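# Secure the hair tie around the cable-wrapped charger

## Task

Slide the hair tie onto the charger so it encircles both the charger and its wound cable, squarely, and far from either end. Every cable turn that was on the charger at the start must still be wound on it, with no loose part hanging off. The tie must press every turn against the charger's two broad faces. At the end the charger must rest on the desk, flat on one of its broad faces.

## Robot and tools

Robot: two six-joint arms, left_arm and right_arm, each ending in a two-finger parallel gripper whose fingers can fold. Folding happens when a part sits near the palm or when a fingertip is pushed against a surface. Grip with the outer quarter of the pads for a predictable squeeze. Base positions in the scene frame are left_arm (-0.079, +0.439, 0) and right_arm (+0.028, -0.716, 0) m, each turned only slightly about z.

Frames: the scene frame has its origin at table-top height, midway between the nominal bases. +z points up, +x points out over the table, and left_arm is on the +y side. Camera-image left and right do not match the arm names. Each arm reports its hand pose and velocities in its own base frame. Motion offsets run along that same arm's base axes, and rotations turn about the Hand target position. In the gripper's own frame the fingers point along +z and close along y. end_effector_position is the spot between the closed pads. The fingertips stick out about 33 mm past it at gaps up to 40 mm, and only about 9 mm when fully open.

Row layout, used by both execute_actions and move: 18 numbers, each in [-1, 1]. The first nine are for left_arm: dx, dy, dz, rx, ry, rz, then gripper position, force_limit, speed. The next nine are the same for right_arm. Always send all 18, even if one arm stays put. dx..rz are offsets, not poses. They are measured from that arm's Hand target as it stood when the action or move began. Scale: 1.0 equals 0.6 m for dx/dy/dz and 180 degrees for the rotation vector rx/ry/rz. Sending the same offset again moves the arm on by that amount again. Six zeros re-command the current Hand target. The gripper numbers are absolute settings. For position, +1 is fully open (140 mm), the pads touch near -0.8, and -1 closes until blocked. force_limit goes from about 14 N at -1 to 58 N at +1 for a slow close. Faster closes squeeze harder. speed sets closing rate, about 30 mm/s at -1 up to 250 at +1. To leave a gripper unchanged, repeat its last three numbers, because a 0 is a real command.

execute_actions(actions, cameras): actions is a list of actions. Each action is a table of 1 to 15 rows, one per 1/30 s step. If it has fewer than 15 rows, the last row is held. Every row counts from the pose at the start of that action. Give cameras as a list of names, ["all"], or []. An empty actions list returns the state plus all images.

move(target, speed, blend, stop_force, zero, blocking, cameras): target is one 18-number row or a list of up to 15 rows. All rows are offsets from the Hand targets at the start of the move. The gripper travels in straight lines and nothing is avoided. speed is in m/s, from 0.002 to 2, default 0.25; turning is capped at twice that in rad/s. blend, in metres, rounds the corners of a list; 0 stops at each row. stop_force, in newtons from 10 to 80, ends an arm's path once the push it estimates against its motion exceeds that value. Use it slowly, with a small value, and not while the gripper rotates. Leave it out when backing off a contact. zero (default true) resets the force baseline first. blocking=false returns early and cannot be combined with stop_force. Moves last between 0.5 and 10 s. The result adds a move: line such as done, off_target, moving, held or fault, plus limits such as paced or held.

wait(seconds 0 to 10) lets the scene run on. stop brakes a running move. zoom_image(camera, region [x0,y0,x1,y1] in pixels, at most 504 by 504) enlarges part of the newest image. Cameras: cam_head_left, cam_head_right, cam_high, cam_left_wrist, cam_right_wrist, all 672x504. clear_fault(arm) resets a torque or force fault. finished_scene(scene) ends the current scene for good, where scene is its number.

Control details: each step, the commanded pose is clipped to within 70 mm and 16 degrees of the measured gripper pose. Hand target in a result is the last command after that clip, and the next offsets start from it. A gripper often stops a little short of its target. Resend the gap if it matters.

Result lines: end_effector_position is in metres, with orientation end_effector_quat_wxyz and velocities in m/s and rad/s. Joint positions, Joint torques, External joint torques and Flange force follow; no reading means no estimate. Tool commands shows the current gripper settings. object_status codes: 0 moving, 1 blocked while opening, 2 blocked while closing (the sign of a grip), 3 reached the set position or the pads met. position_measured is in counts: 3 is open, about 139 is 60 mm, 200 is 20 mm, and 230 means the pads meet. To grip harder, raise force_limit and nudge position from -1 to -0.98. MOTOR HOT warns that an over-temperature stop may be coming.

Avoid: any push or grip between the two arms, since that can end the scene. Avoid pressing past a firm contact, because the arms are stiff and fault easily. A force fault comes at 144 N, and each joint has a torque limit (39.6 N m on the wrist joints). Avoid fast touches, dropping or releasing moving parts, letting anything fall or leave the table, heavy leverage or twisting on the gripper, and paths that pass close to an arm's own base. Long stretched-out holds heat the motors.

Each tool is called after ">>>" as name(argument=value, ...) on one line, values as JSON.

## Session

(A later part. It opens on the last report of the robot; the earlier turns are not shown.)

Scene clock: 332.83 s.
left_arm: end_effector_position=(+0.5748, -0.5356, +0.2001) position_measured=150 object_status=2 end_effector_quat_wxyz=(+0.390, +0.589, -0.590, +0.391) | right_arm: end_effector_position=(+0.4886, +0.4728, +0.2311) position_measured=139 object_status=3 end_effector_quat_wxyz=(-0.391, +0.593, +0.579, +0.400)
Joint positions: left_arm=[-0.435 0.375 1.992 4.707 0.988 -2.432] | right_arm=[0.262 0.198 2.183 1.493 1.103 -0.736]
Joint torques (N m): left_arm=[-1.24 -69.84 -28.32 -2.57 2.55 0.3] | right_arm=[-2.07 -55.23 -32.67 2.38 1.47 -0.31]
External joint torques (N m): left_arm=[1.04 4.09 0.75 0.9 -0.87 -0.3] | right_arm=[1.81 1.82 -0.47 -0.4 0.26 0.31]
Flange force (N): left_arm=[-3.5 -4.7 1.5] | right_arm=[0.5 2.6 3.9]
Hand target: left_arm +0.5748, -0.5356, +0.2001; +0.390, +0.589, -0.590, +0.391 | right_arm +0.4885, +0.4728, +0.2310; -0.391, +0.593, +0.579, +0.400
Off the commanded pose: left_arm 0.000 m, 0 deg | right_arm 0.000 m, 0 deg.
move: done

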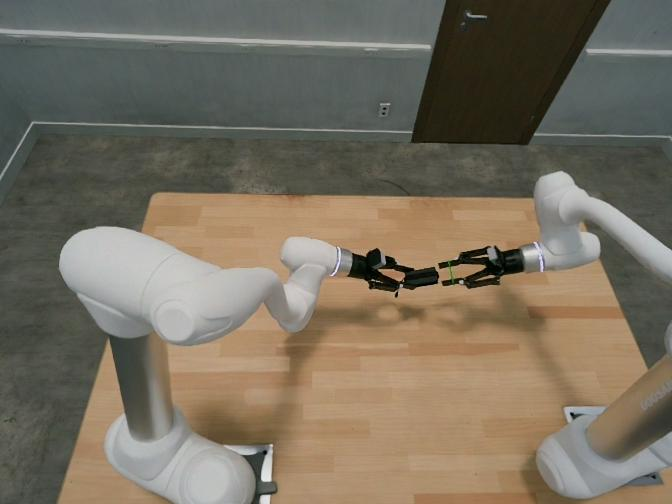

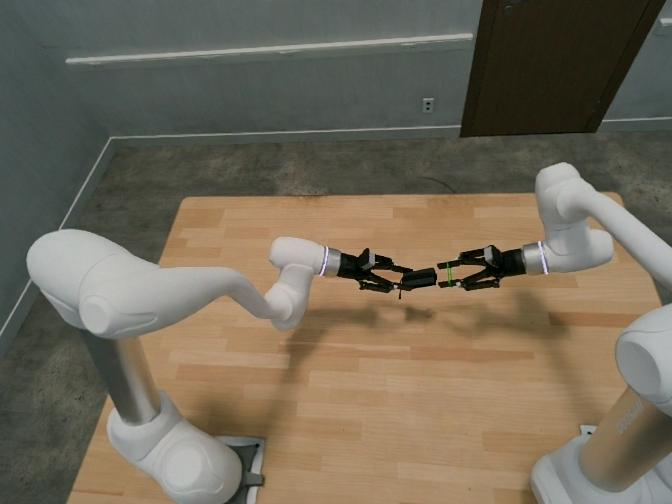

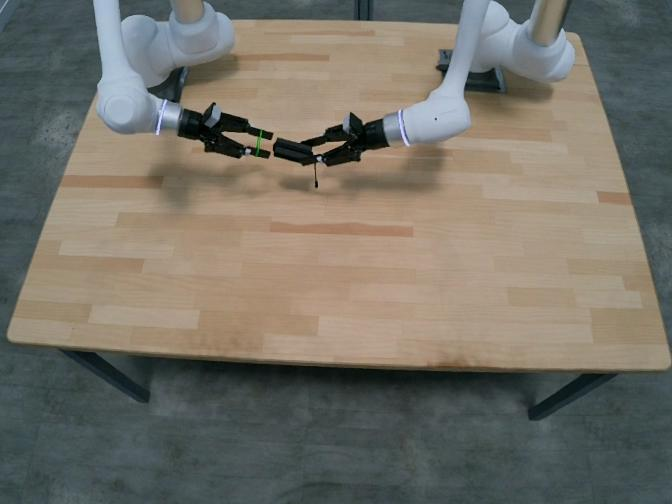

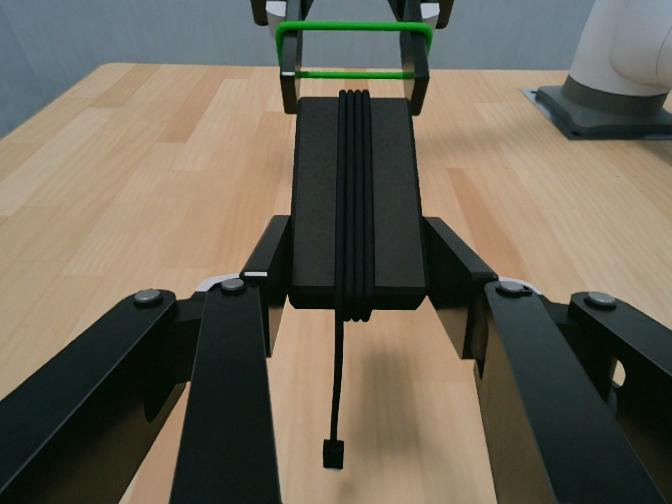

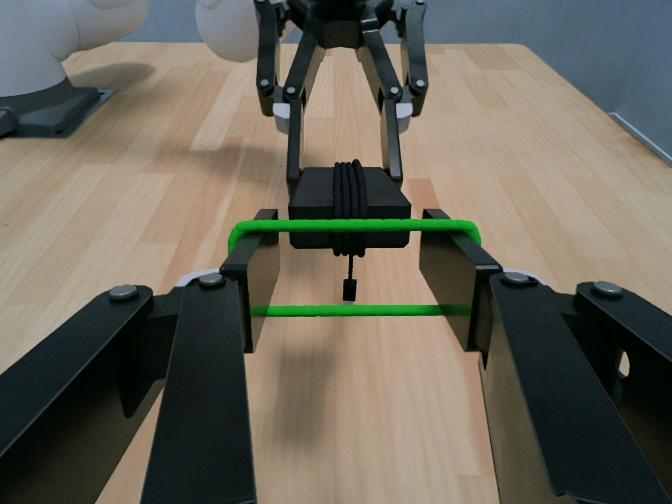

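>>> move(target=[0,0,0,0,0,0,-1,0,-1,0.0011,0.047,-0.0172,0,0,0,-0.079,0,-1], speed=0.06, cameras=["cam_left_wrist","cam_right_wrist"])

>>> zoom_image(camera="cam_right_wrist", region=[200, 150, 500, 375])

>>> zoom_image(camera="cam_left_wrist", region=[250, 0, 460, 150])

Scene clock: 354.47 s.
left_arm: end_effector_position=(+0.5748, -0.5356, +0.2001) position_measured=150 object_status=2 end_effector_quat_wxyz=(+0.390, +0.589, -0.590, +0.391) | right_arm: end_effector_position=(+0.4892, +0.5010, +0.2207) position_measured=139 object_status=3 end_effector_quat_wxyz=(-0.391, +0.593, +0.579, +0.400)
Joint positions: left_arm=[-0.435 0.375 1.992 4.707 0.988 -2.432] | right_arm=[0.314 0.227 2.171 1.54 1.066 -0.753]
Joint torques (N m): left_arm=[-1.54 -69.97 -28.38 -2.6 2.61 0.32] | right_arm=[-2.13 -57.85 -32.42 2.2 1.5 -0.3]
External joint torques (N m): left_arm=[1.46 4.14 0.81 0.94 -0.93 -0.32] | right_arm=[2.32 1.37 -0.38 -0.47 0.29 0.3]
Flange force (N): left_arm=[-3.8 -5.0 1.0] | right_arm=[1.2 1.4 4.2]
Hand target: left_arm +0.5748, -0.5356, +0.2001; +0.390, +0.589, -0.590, +0.391 | right_arm +0.4892, +0.5010, +0.2207; -0.391, +0.593, +0.579, +0.400
Off the commanded pose: left_arm 0.000 m, 0 deg | right_arm 0.000 m, 0 deg.
move: done
Images, in order (width x height): cam_left_wrist 672x504, cam_right_wrist 672x504.

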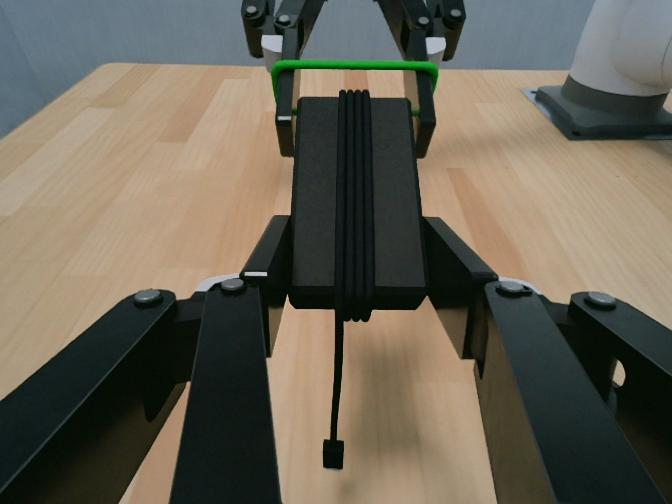

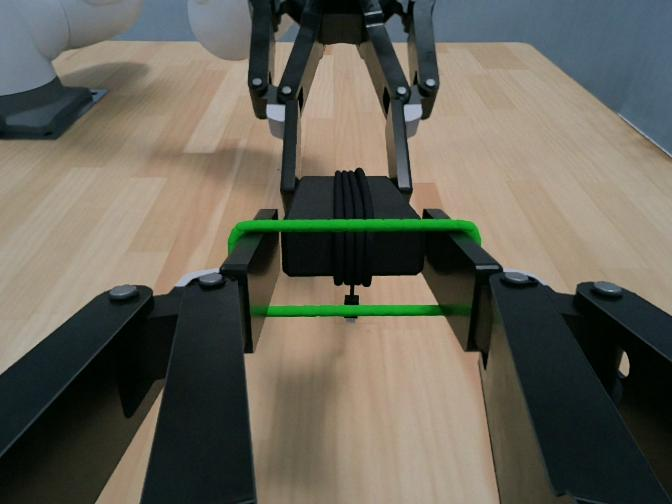

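Scaled by 1.680.

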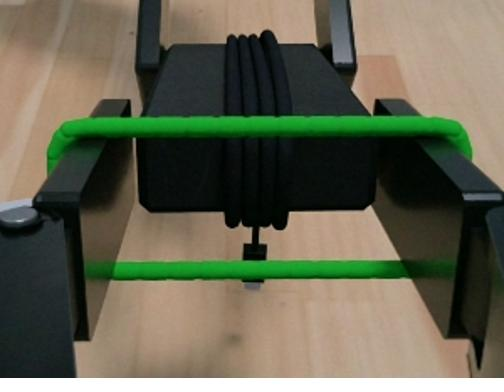

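Scaled by 2.400.

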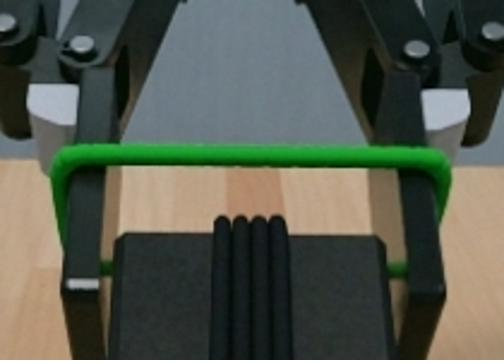

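>>> move(target=[0,0,0,0,0,0,-1,0,-1,0.0005,0.0191,-0.006,0,0,0,-0.079,0,-1], speed=0.05, cameras=["cam_left_wrist","cam_right_wrist"])

>>> zoom_image(camera="cam_right_wrist", region=[200, 150, 500, 375])

>>> zoom_image(camera="cam_left_wrist", region=[250, 0, 460, 150])

Scene clock: 364.00 s.
left_arm: end_effector_position=(+0.5748, -0.5356, +0.2001) position_measured=150 object_status=2 end_effector_quat_wxyz=(+0.390, +0.589, -0.590, +0.391) | right_arm: end_effector_position=(+0.4895, +0.5125, +0.2171) position_measured=139 object_status=3 end_effector_quat_wxyz=(-0.391, +0.593, +0.579, +0.400)
Joint positions: left_arm=[-0.435 0.375 1.992 4.707 0.988 -2.432] | right_arm=[0.335 0.238 2.165 1.558 1.052 -0.759]
Joint torques (N m): left_arm=[-1.39 -70.3 -28.09 -2.59 2.56 0.35] | right_arm=[-2.15 -58.85 -32.24 2.08 1.52 -0.29]
External joint torques (N m): left_arm=[1.22 4.58 0.53 0.92 -0.88 -0.35] | right_arm=[2.17 1.59 -0.54 -0.4 0.27 0.29]
Flange force (N): left_arm=[-3.8 -5.9 1.8] | right_arm=[1.0 1.9 4.4]
Hand target: left_arm +0.5748, -0.5356, +0.2001; +0.390, +0.589, -0.590, +0.391 | right_arm +0.4895, +0.5125, +0.2171; -0.391, +0.593, +0.579, +0.400
Off the commanded pose: left_arm 0.000 m, 0 deg | right_arm 0.000 m, 0 deg.
move: done
Images, in order (width x height): cam_left_wrist 672x504, cam_right_wrist 672x504.

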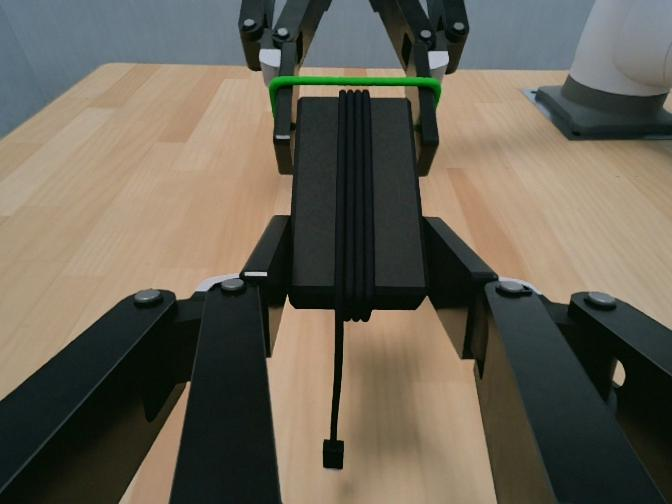

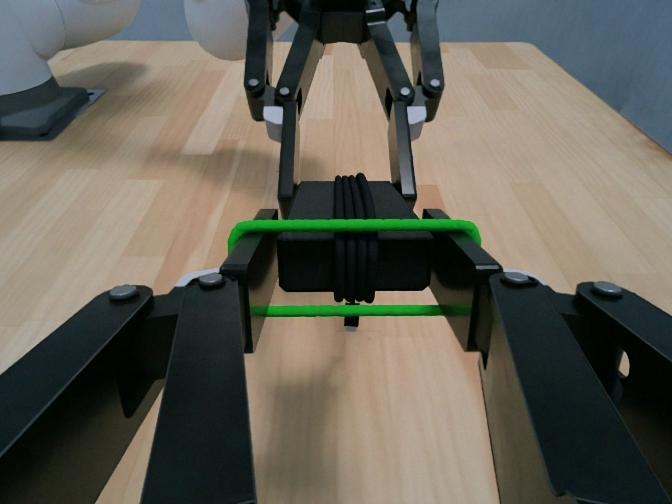

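Scaled by 1.680.

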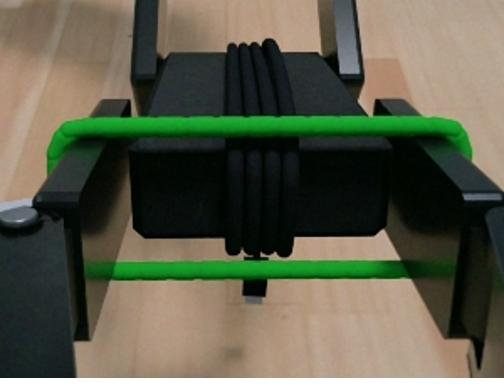

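Scaled by 2.400.

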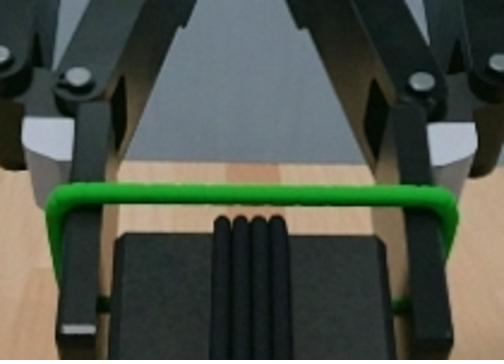

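>>> move(target=[0,0,0,0,0,0,-1,0,-1,0.0004,0.0154,-0.0063,0,0,0,-0.079,0,-1], speed=0.03, cameras=["cam_left_wrist","cam_right_wrist"])

>>> zoom_image(camera="cam_right_wrist", region=[200, 150, 500, 375])

>>> zoom_image(camera="cam_left_wrist", region=[250, 0, 460, 150])

Scene clock: 373.17 s.
left_arm: end_effector_position=(+0.5748, -0.5356, +0.2001) position_measured=150 object_status=2 end_effector_quat_wxyz=(+0.390, +0.589, -0.590, +0.391) | right_arm: end_effector_position=(+0.4897, +0.5217, +0.2133) position_measured=139 object_status=3 end_effector_quat_wxyz=(-0.391, +0.593, +0.579, +0.400)
Joint positions: left_arm=[-0.435 0.375 1.992 4.707 0.988 -2.432] | right_arm=[0.351 0.249 2.161 1.573 1.041 -0.766]
Joint torques (N m): left_arm=[-1.41 -70.11 -28.74 -2.73 2.69 0.28] | right_arm=[-1.82 -59.79 -31.93 1.97 1.49 -0.28]
External joint torques (N m): left_arm=[1.37 4.25 1.17 1.08 -1.01 -0.28] | right_arm=[1.8 1.72 -0.58 -0.35 0.31 0.28]
Flange force (N): left_arm=[-4.1 -4.4 0.9] | right_arm=[0.5 2.3 4.0]
Hand target: left_arm +0.5748, -0.5356, +0.2001; +0.390, +0.589, -0.590, +0.391 | right_arm +0.4897, +0.5217, +0.2133; -0.391, +0.593, +0.579, +0.400
Off the commanded pose: left_arm 0.000 m, 0 deg | right_arm 0.000 m, 0 deg.
move: done
Images, in order (width x height): cam_left_wrist 672x504, cam_right_wrist 672x504.

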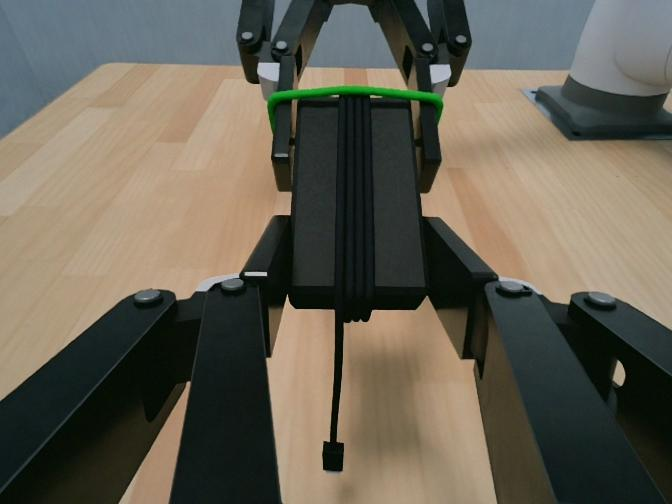

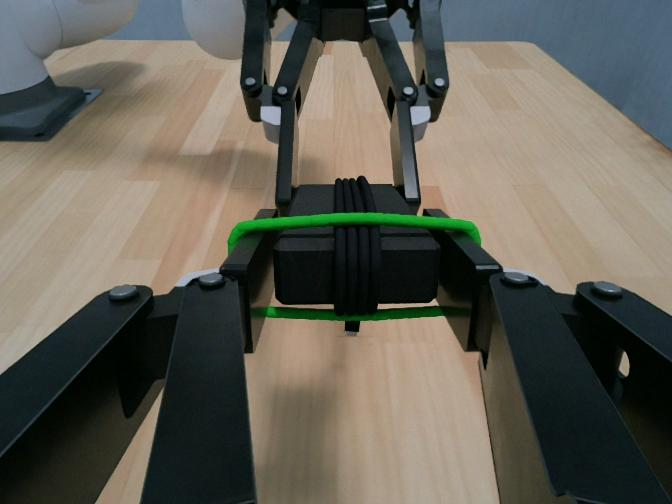

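Scaled by 1.680.

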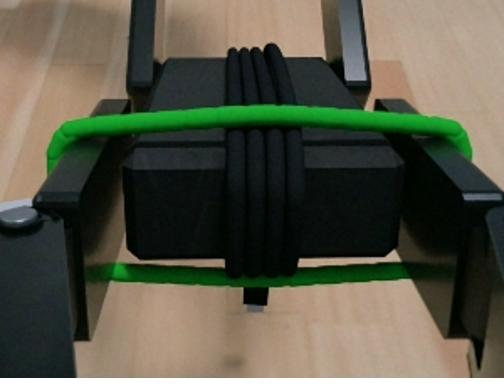

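Scaled by 2.400.

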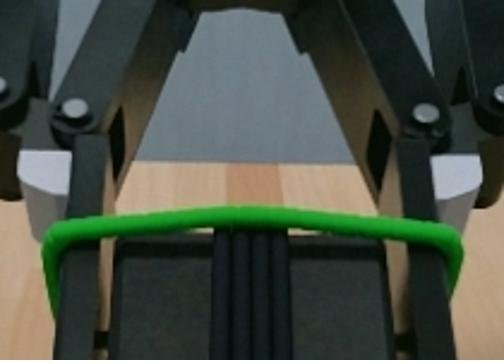

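>>> move(target=[0,0,0,0,0,0,-1,0,-1,0.0004,0.0154,-0.0063,0,0,0,-0.079,0,-1], speed=0.03, cameras=["cam_left_wrist","cam_right_wrist"])

>>> zoom_image(camera="cam_right_wrist", region=[200, 150, 500, 375])

>>> zoom_image(camera="cam_left_wrist", region=[250, 40, 460, 190])

Scene clock: 377.40 s.
left_arm: end_effector_position=(+0.5748, -0.5356, +0.2001) position_measured=150 object_status=2 end_effector_quat_wxyz=(+0.390, +0.589, -0.590, +0.391) | right_arm: end_effector_position=(+0.4900, +0.5309, +0.2096) position_measured=139 object_status=3 end_effector_quat_wxyz=(-0.391, +0.593, +0.579, +0.400)
Joint positions: left_arm=[-0.435 0.375 1.992 4.707 0.988 -2.432] | right_arm=[0.367 0.259 2.156 1.589 1.03 -0.772]
Joint torques (N m): left_arm=[-1.52 -70.5 -28.68 -2.77 2.75 0.33] | right_arm=[-2.03 -60.52 -31.87 1.91 1.5 -0.3]
External joint torques (N m): left_arm=[1.46 4.67 1.11 1.11 -1.07 -0.33] | right_arm=[1.93 1.49 -0.47 -0.36 0.31 0.3]
Flange force (N): left_arm=[-4.3 -5.1 1.2] | right_arm=[0.8 1.7 3.9]
Hand target: left_arm +0.5748, -0.5356, +0.2001; +0.390, +0.589, -0.590, +0.391 | right_arm +0.4900, +0.5309, +0.2096; -0.391, +0.593, +0.579, +0.400
Off the commanded pose: left_arm 0.000 m, 0 deg | right_arm 0.000 m, 0 deg.
move: done
Images, in order (width x height): cam_left_wrist 672x504, cam_right_wrist 672x504.

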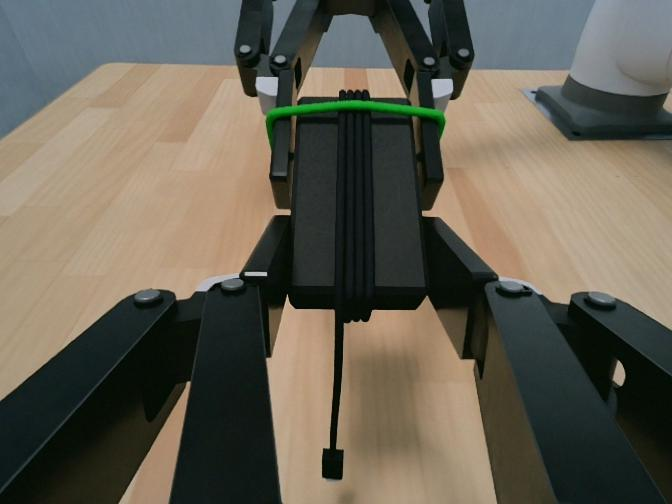

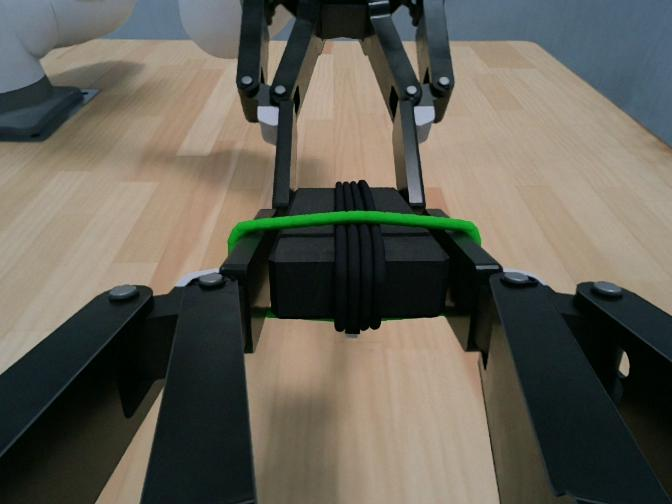

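Scaled by 1.680.

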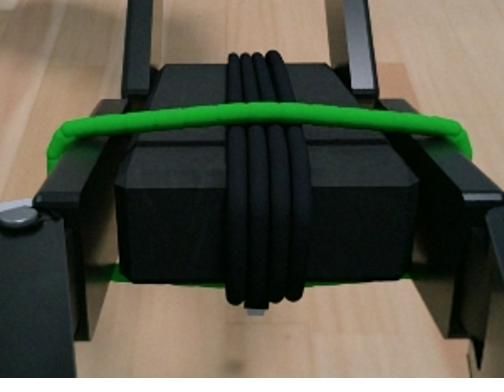

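Scaled by 2.400.

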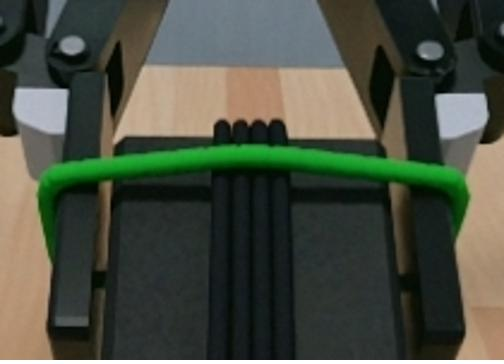

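>>> move(target=[0,0,0,0,0,0,-1,0,-1,0.0003,0.0124,-0.005,0,0,0,-0.079,0,-1], speed=0.03, cameras=["cam_left_wrist","cam_right_wrist"])

>>> zoom_image(camera="cam_right_wrist", region=[200, 150, 500, 375])

>>> zoom_image(camera="cam_left_wrist", region=[230, 70, 480, 250])

Scene clock: 409.13 s.
left_arm: end_effector_position=(+0.5748, -0.5356, +0.2001) position_measured=150 object_status=2 end_effector_quat_wxyz=(+0.390, +0.589, -0.590, +0.391) | right_arm: end_effector_position=(+0.4902, +0.5384, +0.2066) position_measured=139 object_status=3 end_effector_quat_wxyz=(-0.391, +0.593, +0.579, +0.400)
Joint positions: left_arm=[-0.435 0.375 1.992 4.707 0.988 -2.432] | right_arm=[0.38 0.268 2.151 1.601 1.022 -0.778]
Joint torques (N m): left_arm=[-1.34 -70.19 -28.57 -2.7 2.67 0.32] | right_arm=[-1.72 -61.76 -31.86 1.9 1.56 -0.28]
External joint torques (N m): left_arm=[1.19 4.53 1.04 1.04 -0.98 -0.32] | right_arm=[1.69 1.38 -0.65 -0.38 0.27 0.27]
Flange force (N): left_arm=[-4.1 -4.9 1.5] | right_arm=[0.9 2.0 3.5]
Hand target: left_arm +0.5748, -0.5356, +0.2001; +0.390, +0.589, -0.590, +0.391 | right_arm +0.4902, +0.5384, +0.2066; -0.391, +0.593, +0.579, +0.400
Off the commanded pose: left_arm 0.000 m, 0 deg | right_arm 0.000 m, 0 deg.
move: done
Images, in order (width x height): cam_left_wrist 672x504, cam_right_wrist 672x504.

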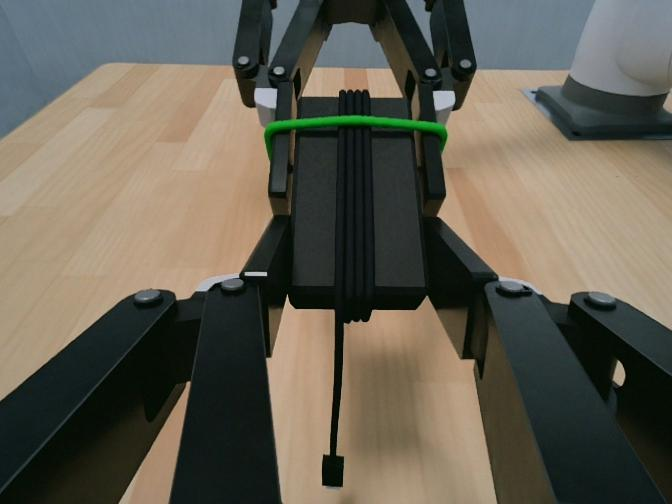

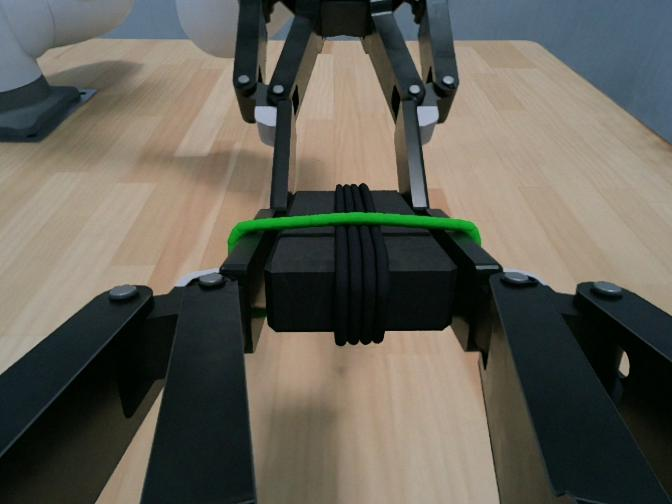

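Scaled by 1.680.

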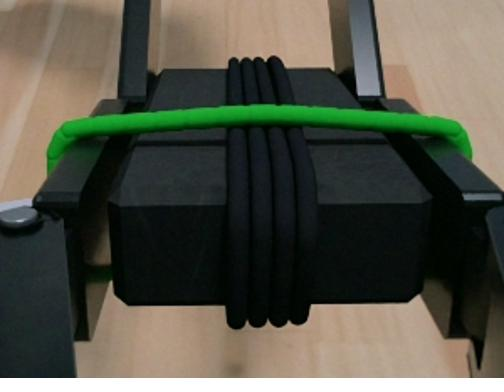

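Scaled by 2.016.

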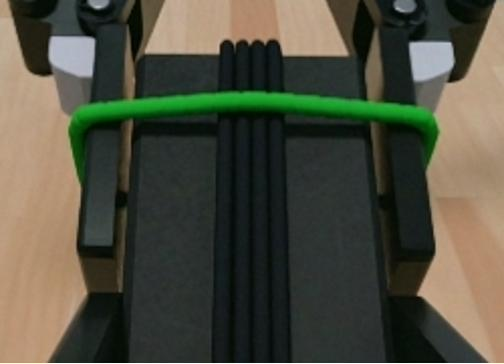

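>>> move(target=[0,0,0,0,0,0,-1,0,-1,0.0001,0.0046,-0.0019,-0.1111,0.0027,0,-0.079,0,-1], speed=0.06, cameras=["cam_left_wrist","cam_right_wrist","cam_head_left"])

>>> zoom_image(camera="cam_left_wrist", region=[230, 70, 480, 250])

>>> zoom_image(camera="cam_head_left", region=[370, 220, 520, 320])

Scene clock: 428.90 s.
left_arm: end_effector_position=(+0.5748, -0.5356, +0.2001) position_measured=150 object_status=2 end_effector_quat_wxyz=(+0.390, +0.589, -0.590, +0.391) | right_arm: end_effector_position=(+0.4902, +0.5411, +0.2054) position_measured=139 object_status=3 end_effector_quat_wxyz=(-0.284, +0.654, +0.638, +0.291)
Joint positions: left_arm=[-0.435 0.375 1.992 4.707 0.988 -2.432] | right_arm=[0.485 0.19 2.02 1.112 0.81 -0.254]
Joint torques (N m): left_arm=[-1.4 -69.76 -28.14 -2.55 2.5 0.36] | right_arm=[-1.78 -59.15 -37.15 3.54 0.33 -0.28]
External joint torques (N m): left_arm=[1.44 3.93 0.56 0.9 -0.82 -0.36] | right_arm=[1.81 1.78 -0.26 -0.51 0.19 0.28]
Flange force (N): left_arm=[-3.4 -5.2 0.8] | right_arm=[3.0 1.4 3.3]
Hand target: left_arm +0.5748, -0.5356, +0.2001; +0.390, +0.589, -0.590, +0.391 | right_arm +0.4902, +0.5411, +0.2054; -0.284, +0.654, +0.638, +0.291
Off the commanded pose: left_arm 0.000 m, 0 deg | right_arm 0.000 m, 0 deg.
move: done
Images, in order (width x height): cam_head_left 672x504, cam_left_wrist 672x504, cam_right_wrist 672x504.

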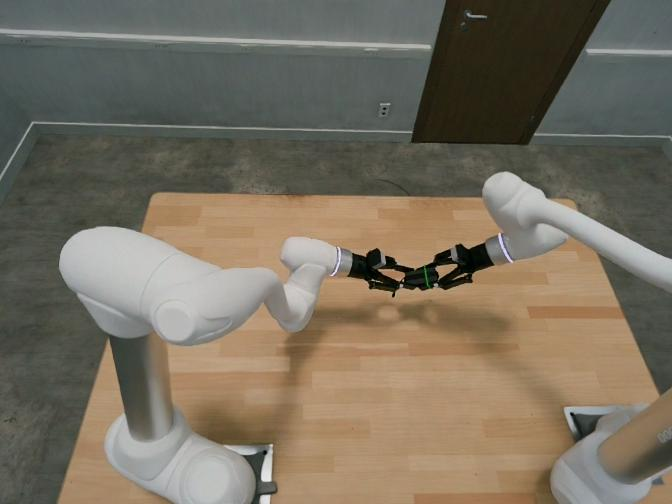

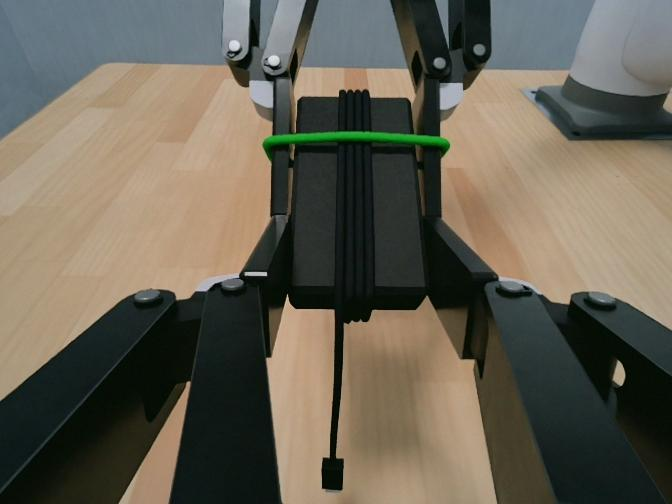

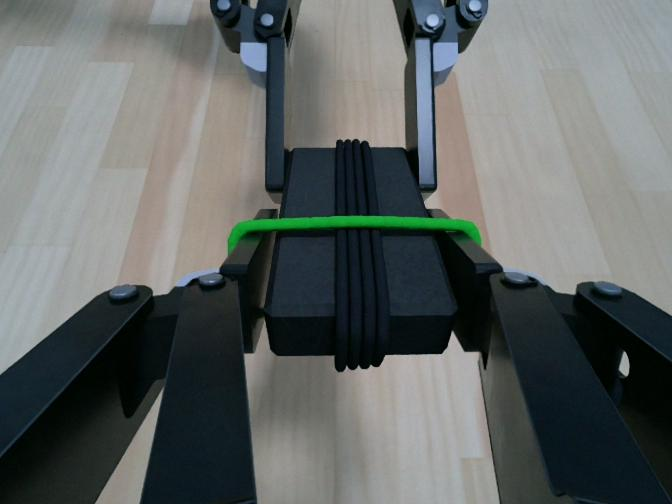

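Scaled by 2.016.

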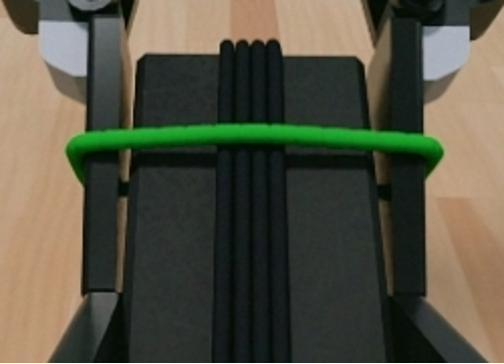

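Scaled by 3.360.

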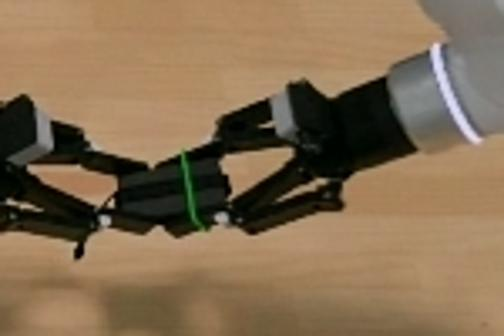

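>>> move(target=[0,0,0,0,0,0,-1,0,-1,0.0004,0.0154,-0.0063,-0.1111,0.0027,0,-0.079,0,-1], speed=0.06, cameras=["cam_left_wrist","cam_right_wrist"])

>>> zoom_image(camera="cam_left_wrist", region=[230, 70, 480, 250])

>>> zoom_image(camera="cam_right_wrist", region=[200, 100, 500, 400])

Scene clock: 438.47 s.
left_arm: end_effector_position=(+0.5748, -0.5356, +0.2001) position_measured=150 object_status=2 end_effector_quat_wxyz=(+0.390, +0.589, -0.590, +0.391) | right_arm: end_effector_position=(+0.4905, +0.5504, +0.2016) position_measured=139 object_status=3 end_effector_quat_wxyz=(-0.169, +0.694, +0.678, +0.173)
Joint positions: left_arm=[-0.435 0.375 1.992 4.707 0.988 -2.432] | right_arm=[0.626 0.215 1.846 0.525 0.842 0.342]
Joint torques (N m): left_arm=[-2.03 -69.69 -28.17 -2.5 2.5 0.29] | right_arm=[-1.38 -63.87 -39.42 5.14 -0.91 -0.31]
External joint torques (N m): left_arm=[2.26 3.94 0.63 0.86 -0.83 -0.29] | right_arm=[1.12 2.46 0.06 -0.86 0.43 0.31]
Flange force (N): left_arm=[-4.1 -5.6 -0.2] | right_arm=[3.7 1.6 2.3]
Hand target: left_arm +0.5748, -0.5356, +0.2001; +0.390, +0.589, -0.590, +0.391 | right_arm +0.4905, +0.5504, +0.2016; -0.169, +0.694, +0.678, +0.173
Off the commanded pose: left_arm 0.000 m, 0 deg | right_arm 0.000 m, 0 deg.
move: done
Images, in order (width x height): cam_left_wrist 672x504, cam_right_wrist 672x504.

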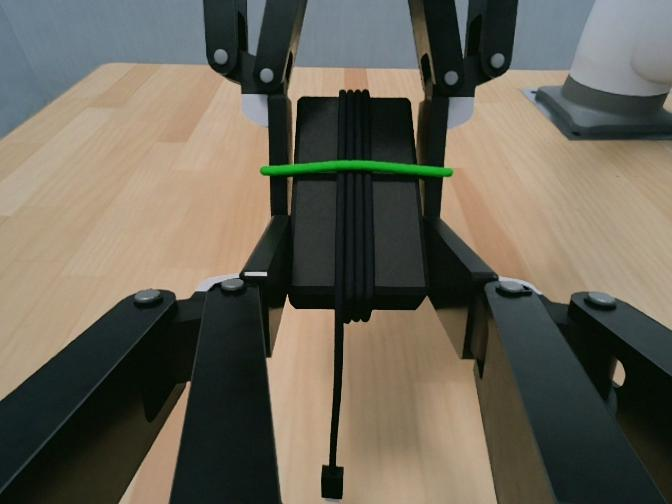

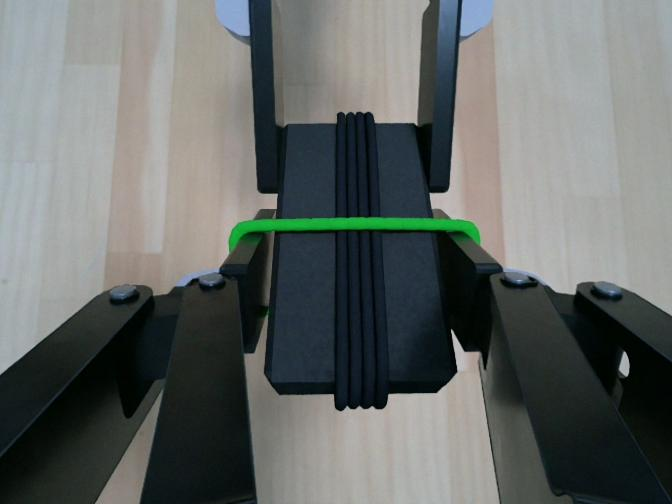

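Scaled by 2.016.

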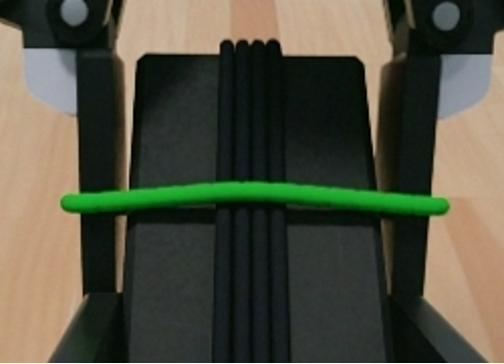

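Scaled by 1.680.

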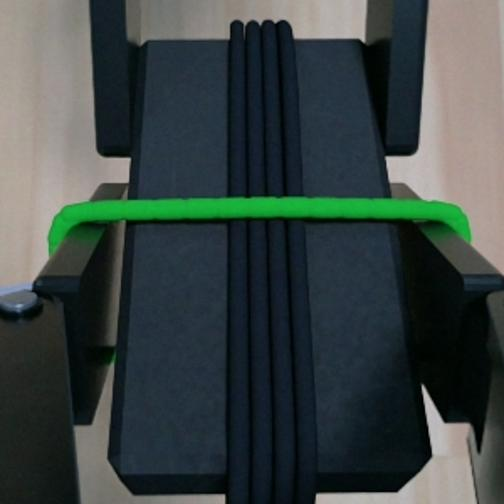

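>>> move(target=[0,0,0,0,0,0,-1,0,-1,0.0003,0.0139,-0.0056,-0.1111,0.0027,0,-0.079,0,-1], speed=0.06, cameras=["cam_left_wrist","cam_right_wrist"])

>>> zoom_image(camera="cam_left_wrist", region=[230, 70, 480, 250])

>>> zoom_image(camera="cam_right_wrist", region=[200, 100, 500, 400])

Scene clock: 449.57 s.
left_arm: end_effector_position=(+0.5748, -0.5356, +0.2001) position_measured=150 object_status=2 end_effector_quat_wxyz=(+0.390, +0.589, -0.590, +0.391) | right_arm: end_effector_position=(+0.4906, +0.5587, +0.1983) position_measured=139 object_status=3 end_effector_quat_wxyz=(-0.049, +0.714, +0.697, +0.050)
Joint positions: left_arm=[-0.435 0.375 1.992 4.707 0.988 -2.432] | right_arm=[0.759 0.314 1.65 0.112 1.081 0.735]
Joint torques (N m): left_arm=[-2.18 -70.25 -28.91 -2.79 2.68 0.28] | right_arm=[-1.36 -73.98 -39.35 5.02 -0.81 -0.3]
External joint torques (N m): left_arm=[2.03 4.49 1.36 1.13 -0.99 -0.28] | right_arm=[1.34 2.43 -0.21 -0.75 0.51 0.3]
Flange force (N): left_arm=[-4.8 -4.9 0.1] | right_arm=[4.8 1.3 1.0]
Hand target: left_arm +0.5748, -0.5356, +0.2001; +0.390, +0.589, -0.590, +0.391 | right_arm +0.4906, +0.5587, +0.1983; -0.049, +0.714, +0.697, +0.050
Off the commanded pose: left_arm 0.000 m, 0 deg | right_arm 0.000 m, 0 deg.
move: done
Images, in order (width x height): cam_left_wrist 672x504, cam_right_wrist 672x504.

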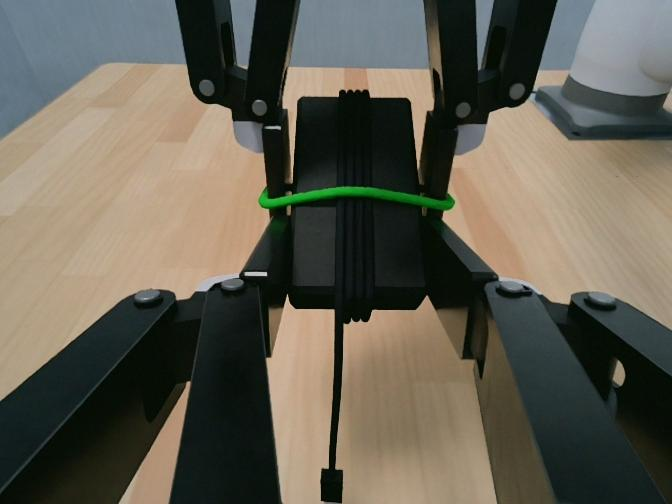

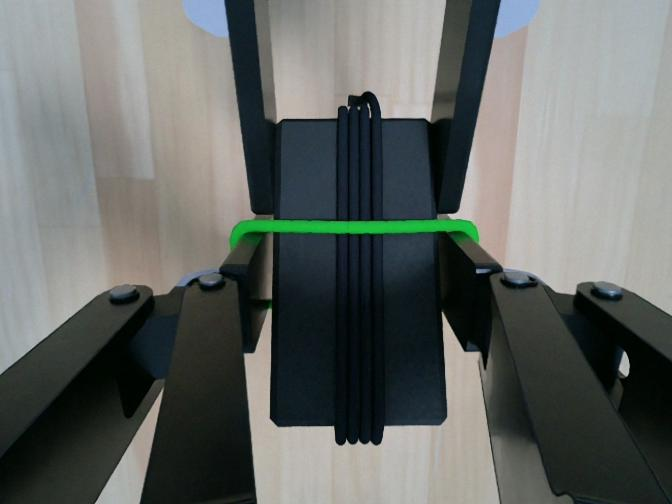

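Scaled by 2.016.

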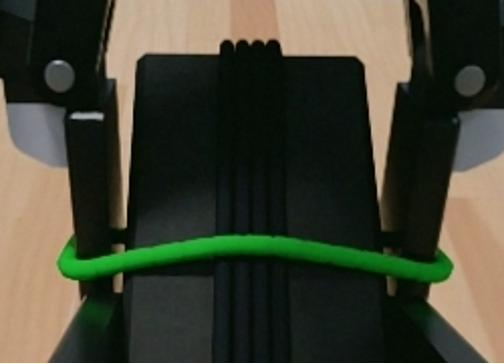

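Scaled by 1.680.

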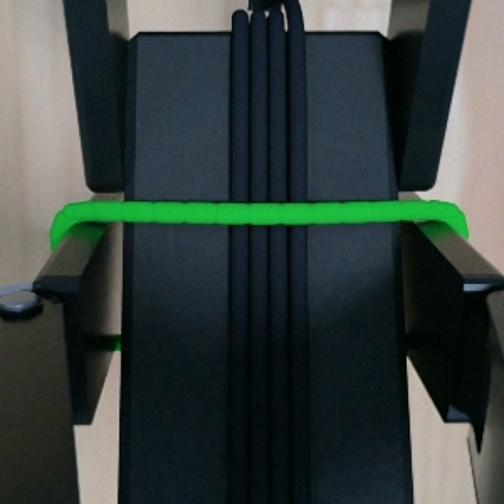

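>>> move(target=[0,0,0,0,0,0,-1,0,-1,0.0001,0.0031,-0.0013,-0.1,0.0024,0,-0.079,0,-1], speed=0.06, cameras=["all"])

>>> zoom_image(camera="cam_left_wrist", region=[230, 70, 480, 250])

>>> zoom_image(camera="cam_right_wrist", region=[200, 100, 500, 400])

>>> zoom_image(camera="cam_high", region=[230, 90, 380, 200])

Scene clock: 461.43 s.
left_arm: end_effector_position=(+0.5748, -0.5355, +0.2000) position_measured=150 object_status=2 end_effector_quat_wxyz=(+0.390, +0.589, -0.590, +0.391) | right_arm: end_effector_position=(+0.4907, +0.5606, +0.1975) position_measured=139 object_status=3 end_effector_quat_wxyz=(+0.061, +0.713, +0.696, -0.062)
Joint positions: left_arm=[-0.435 0.375 1.992 4.707 0.988 -2.432] | right_arm=[0.855 0.439 1.477 -0.113 1.363 0.91]
Joint torques (N m): left_arm=[-13.77 -78.52 -38.9 -6.84 6.92 0.31] | right_arm=[8.82 -76.56 -41.89 8.91 -6.1 -0.3]
External joint torques (N m): left_arm=[13.59 12.6 11.29 5.17 -5.23 -0.31] | right_arm=[-8.62 -7.54 2.47 -5.1 6.44 0.3]
Flange force (N): left_arm=[-22.5 -5.8 -13.7] | right_arm=[-18.4 0.7 -8.6]
Hand target: left_arm +0.5748, -0.5356, +0.2001; +0.390, +0.589, -0.590, +0.391 | right_arm +0.4907, +0.5606, +0.1975; +0.061, +0.713, +0.696, -0.062
Off the commanded pose: left_arm 0.000 m, 0 deg | right_arm 0.000 m, 0 deg.
move: done

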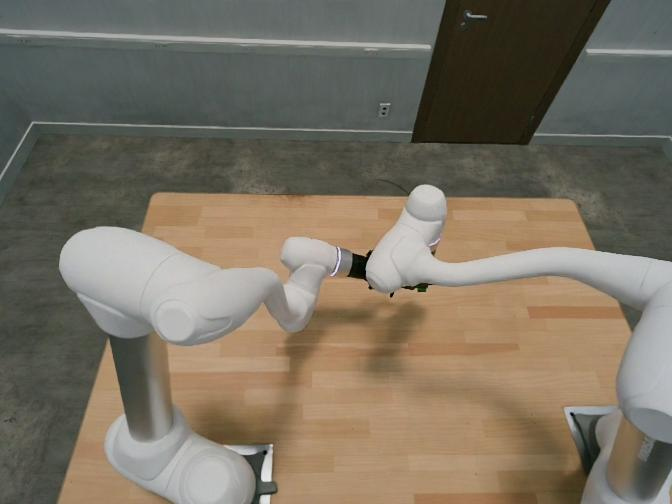

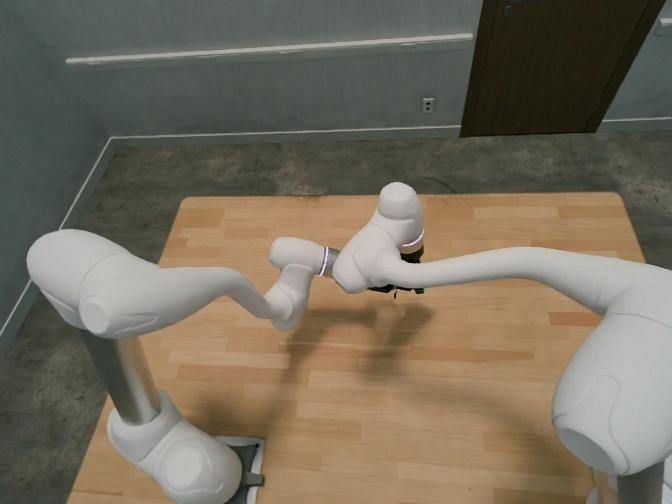

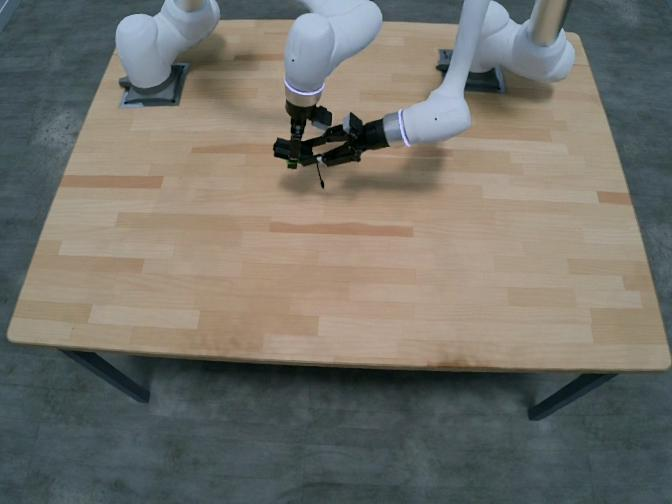

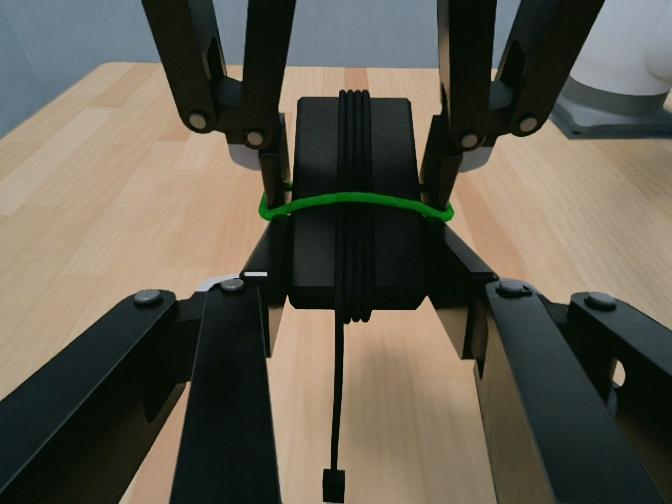

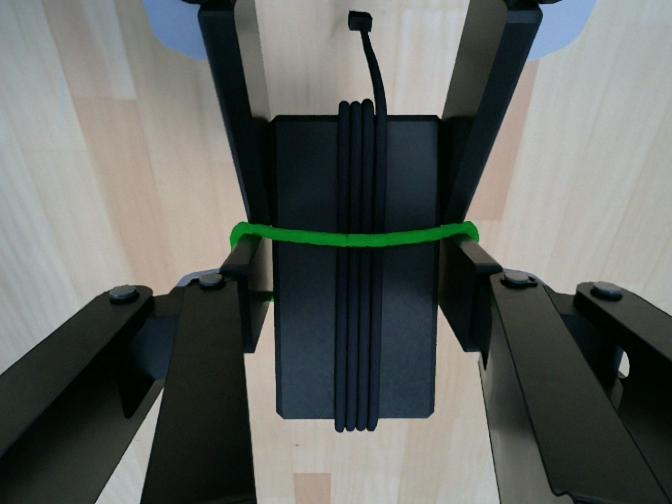

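Scaled by 2.016.

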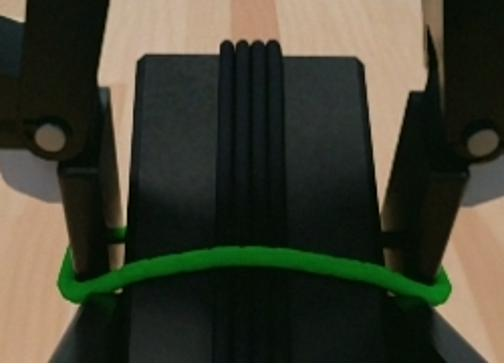

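Scaled by 1.680.

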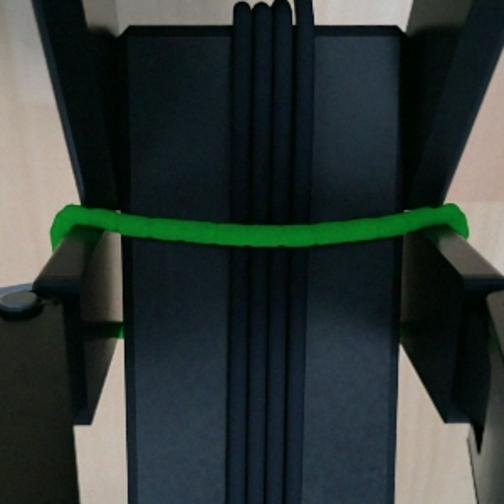

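Scaled by 3.360.

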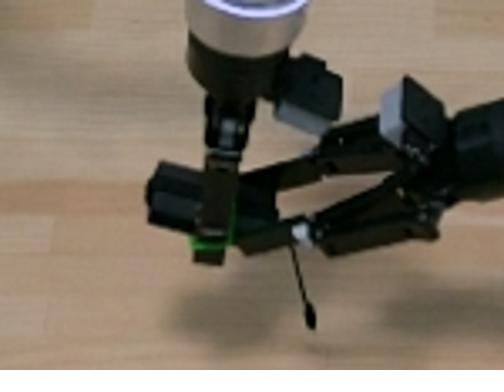

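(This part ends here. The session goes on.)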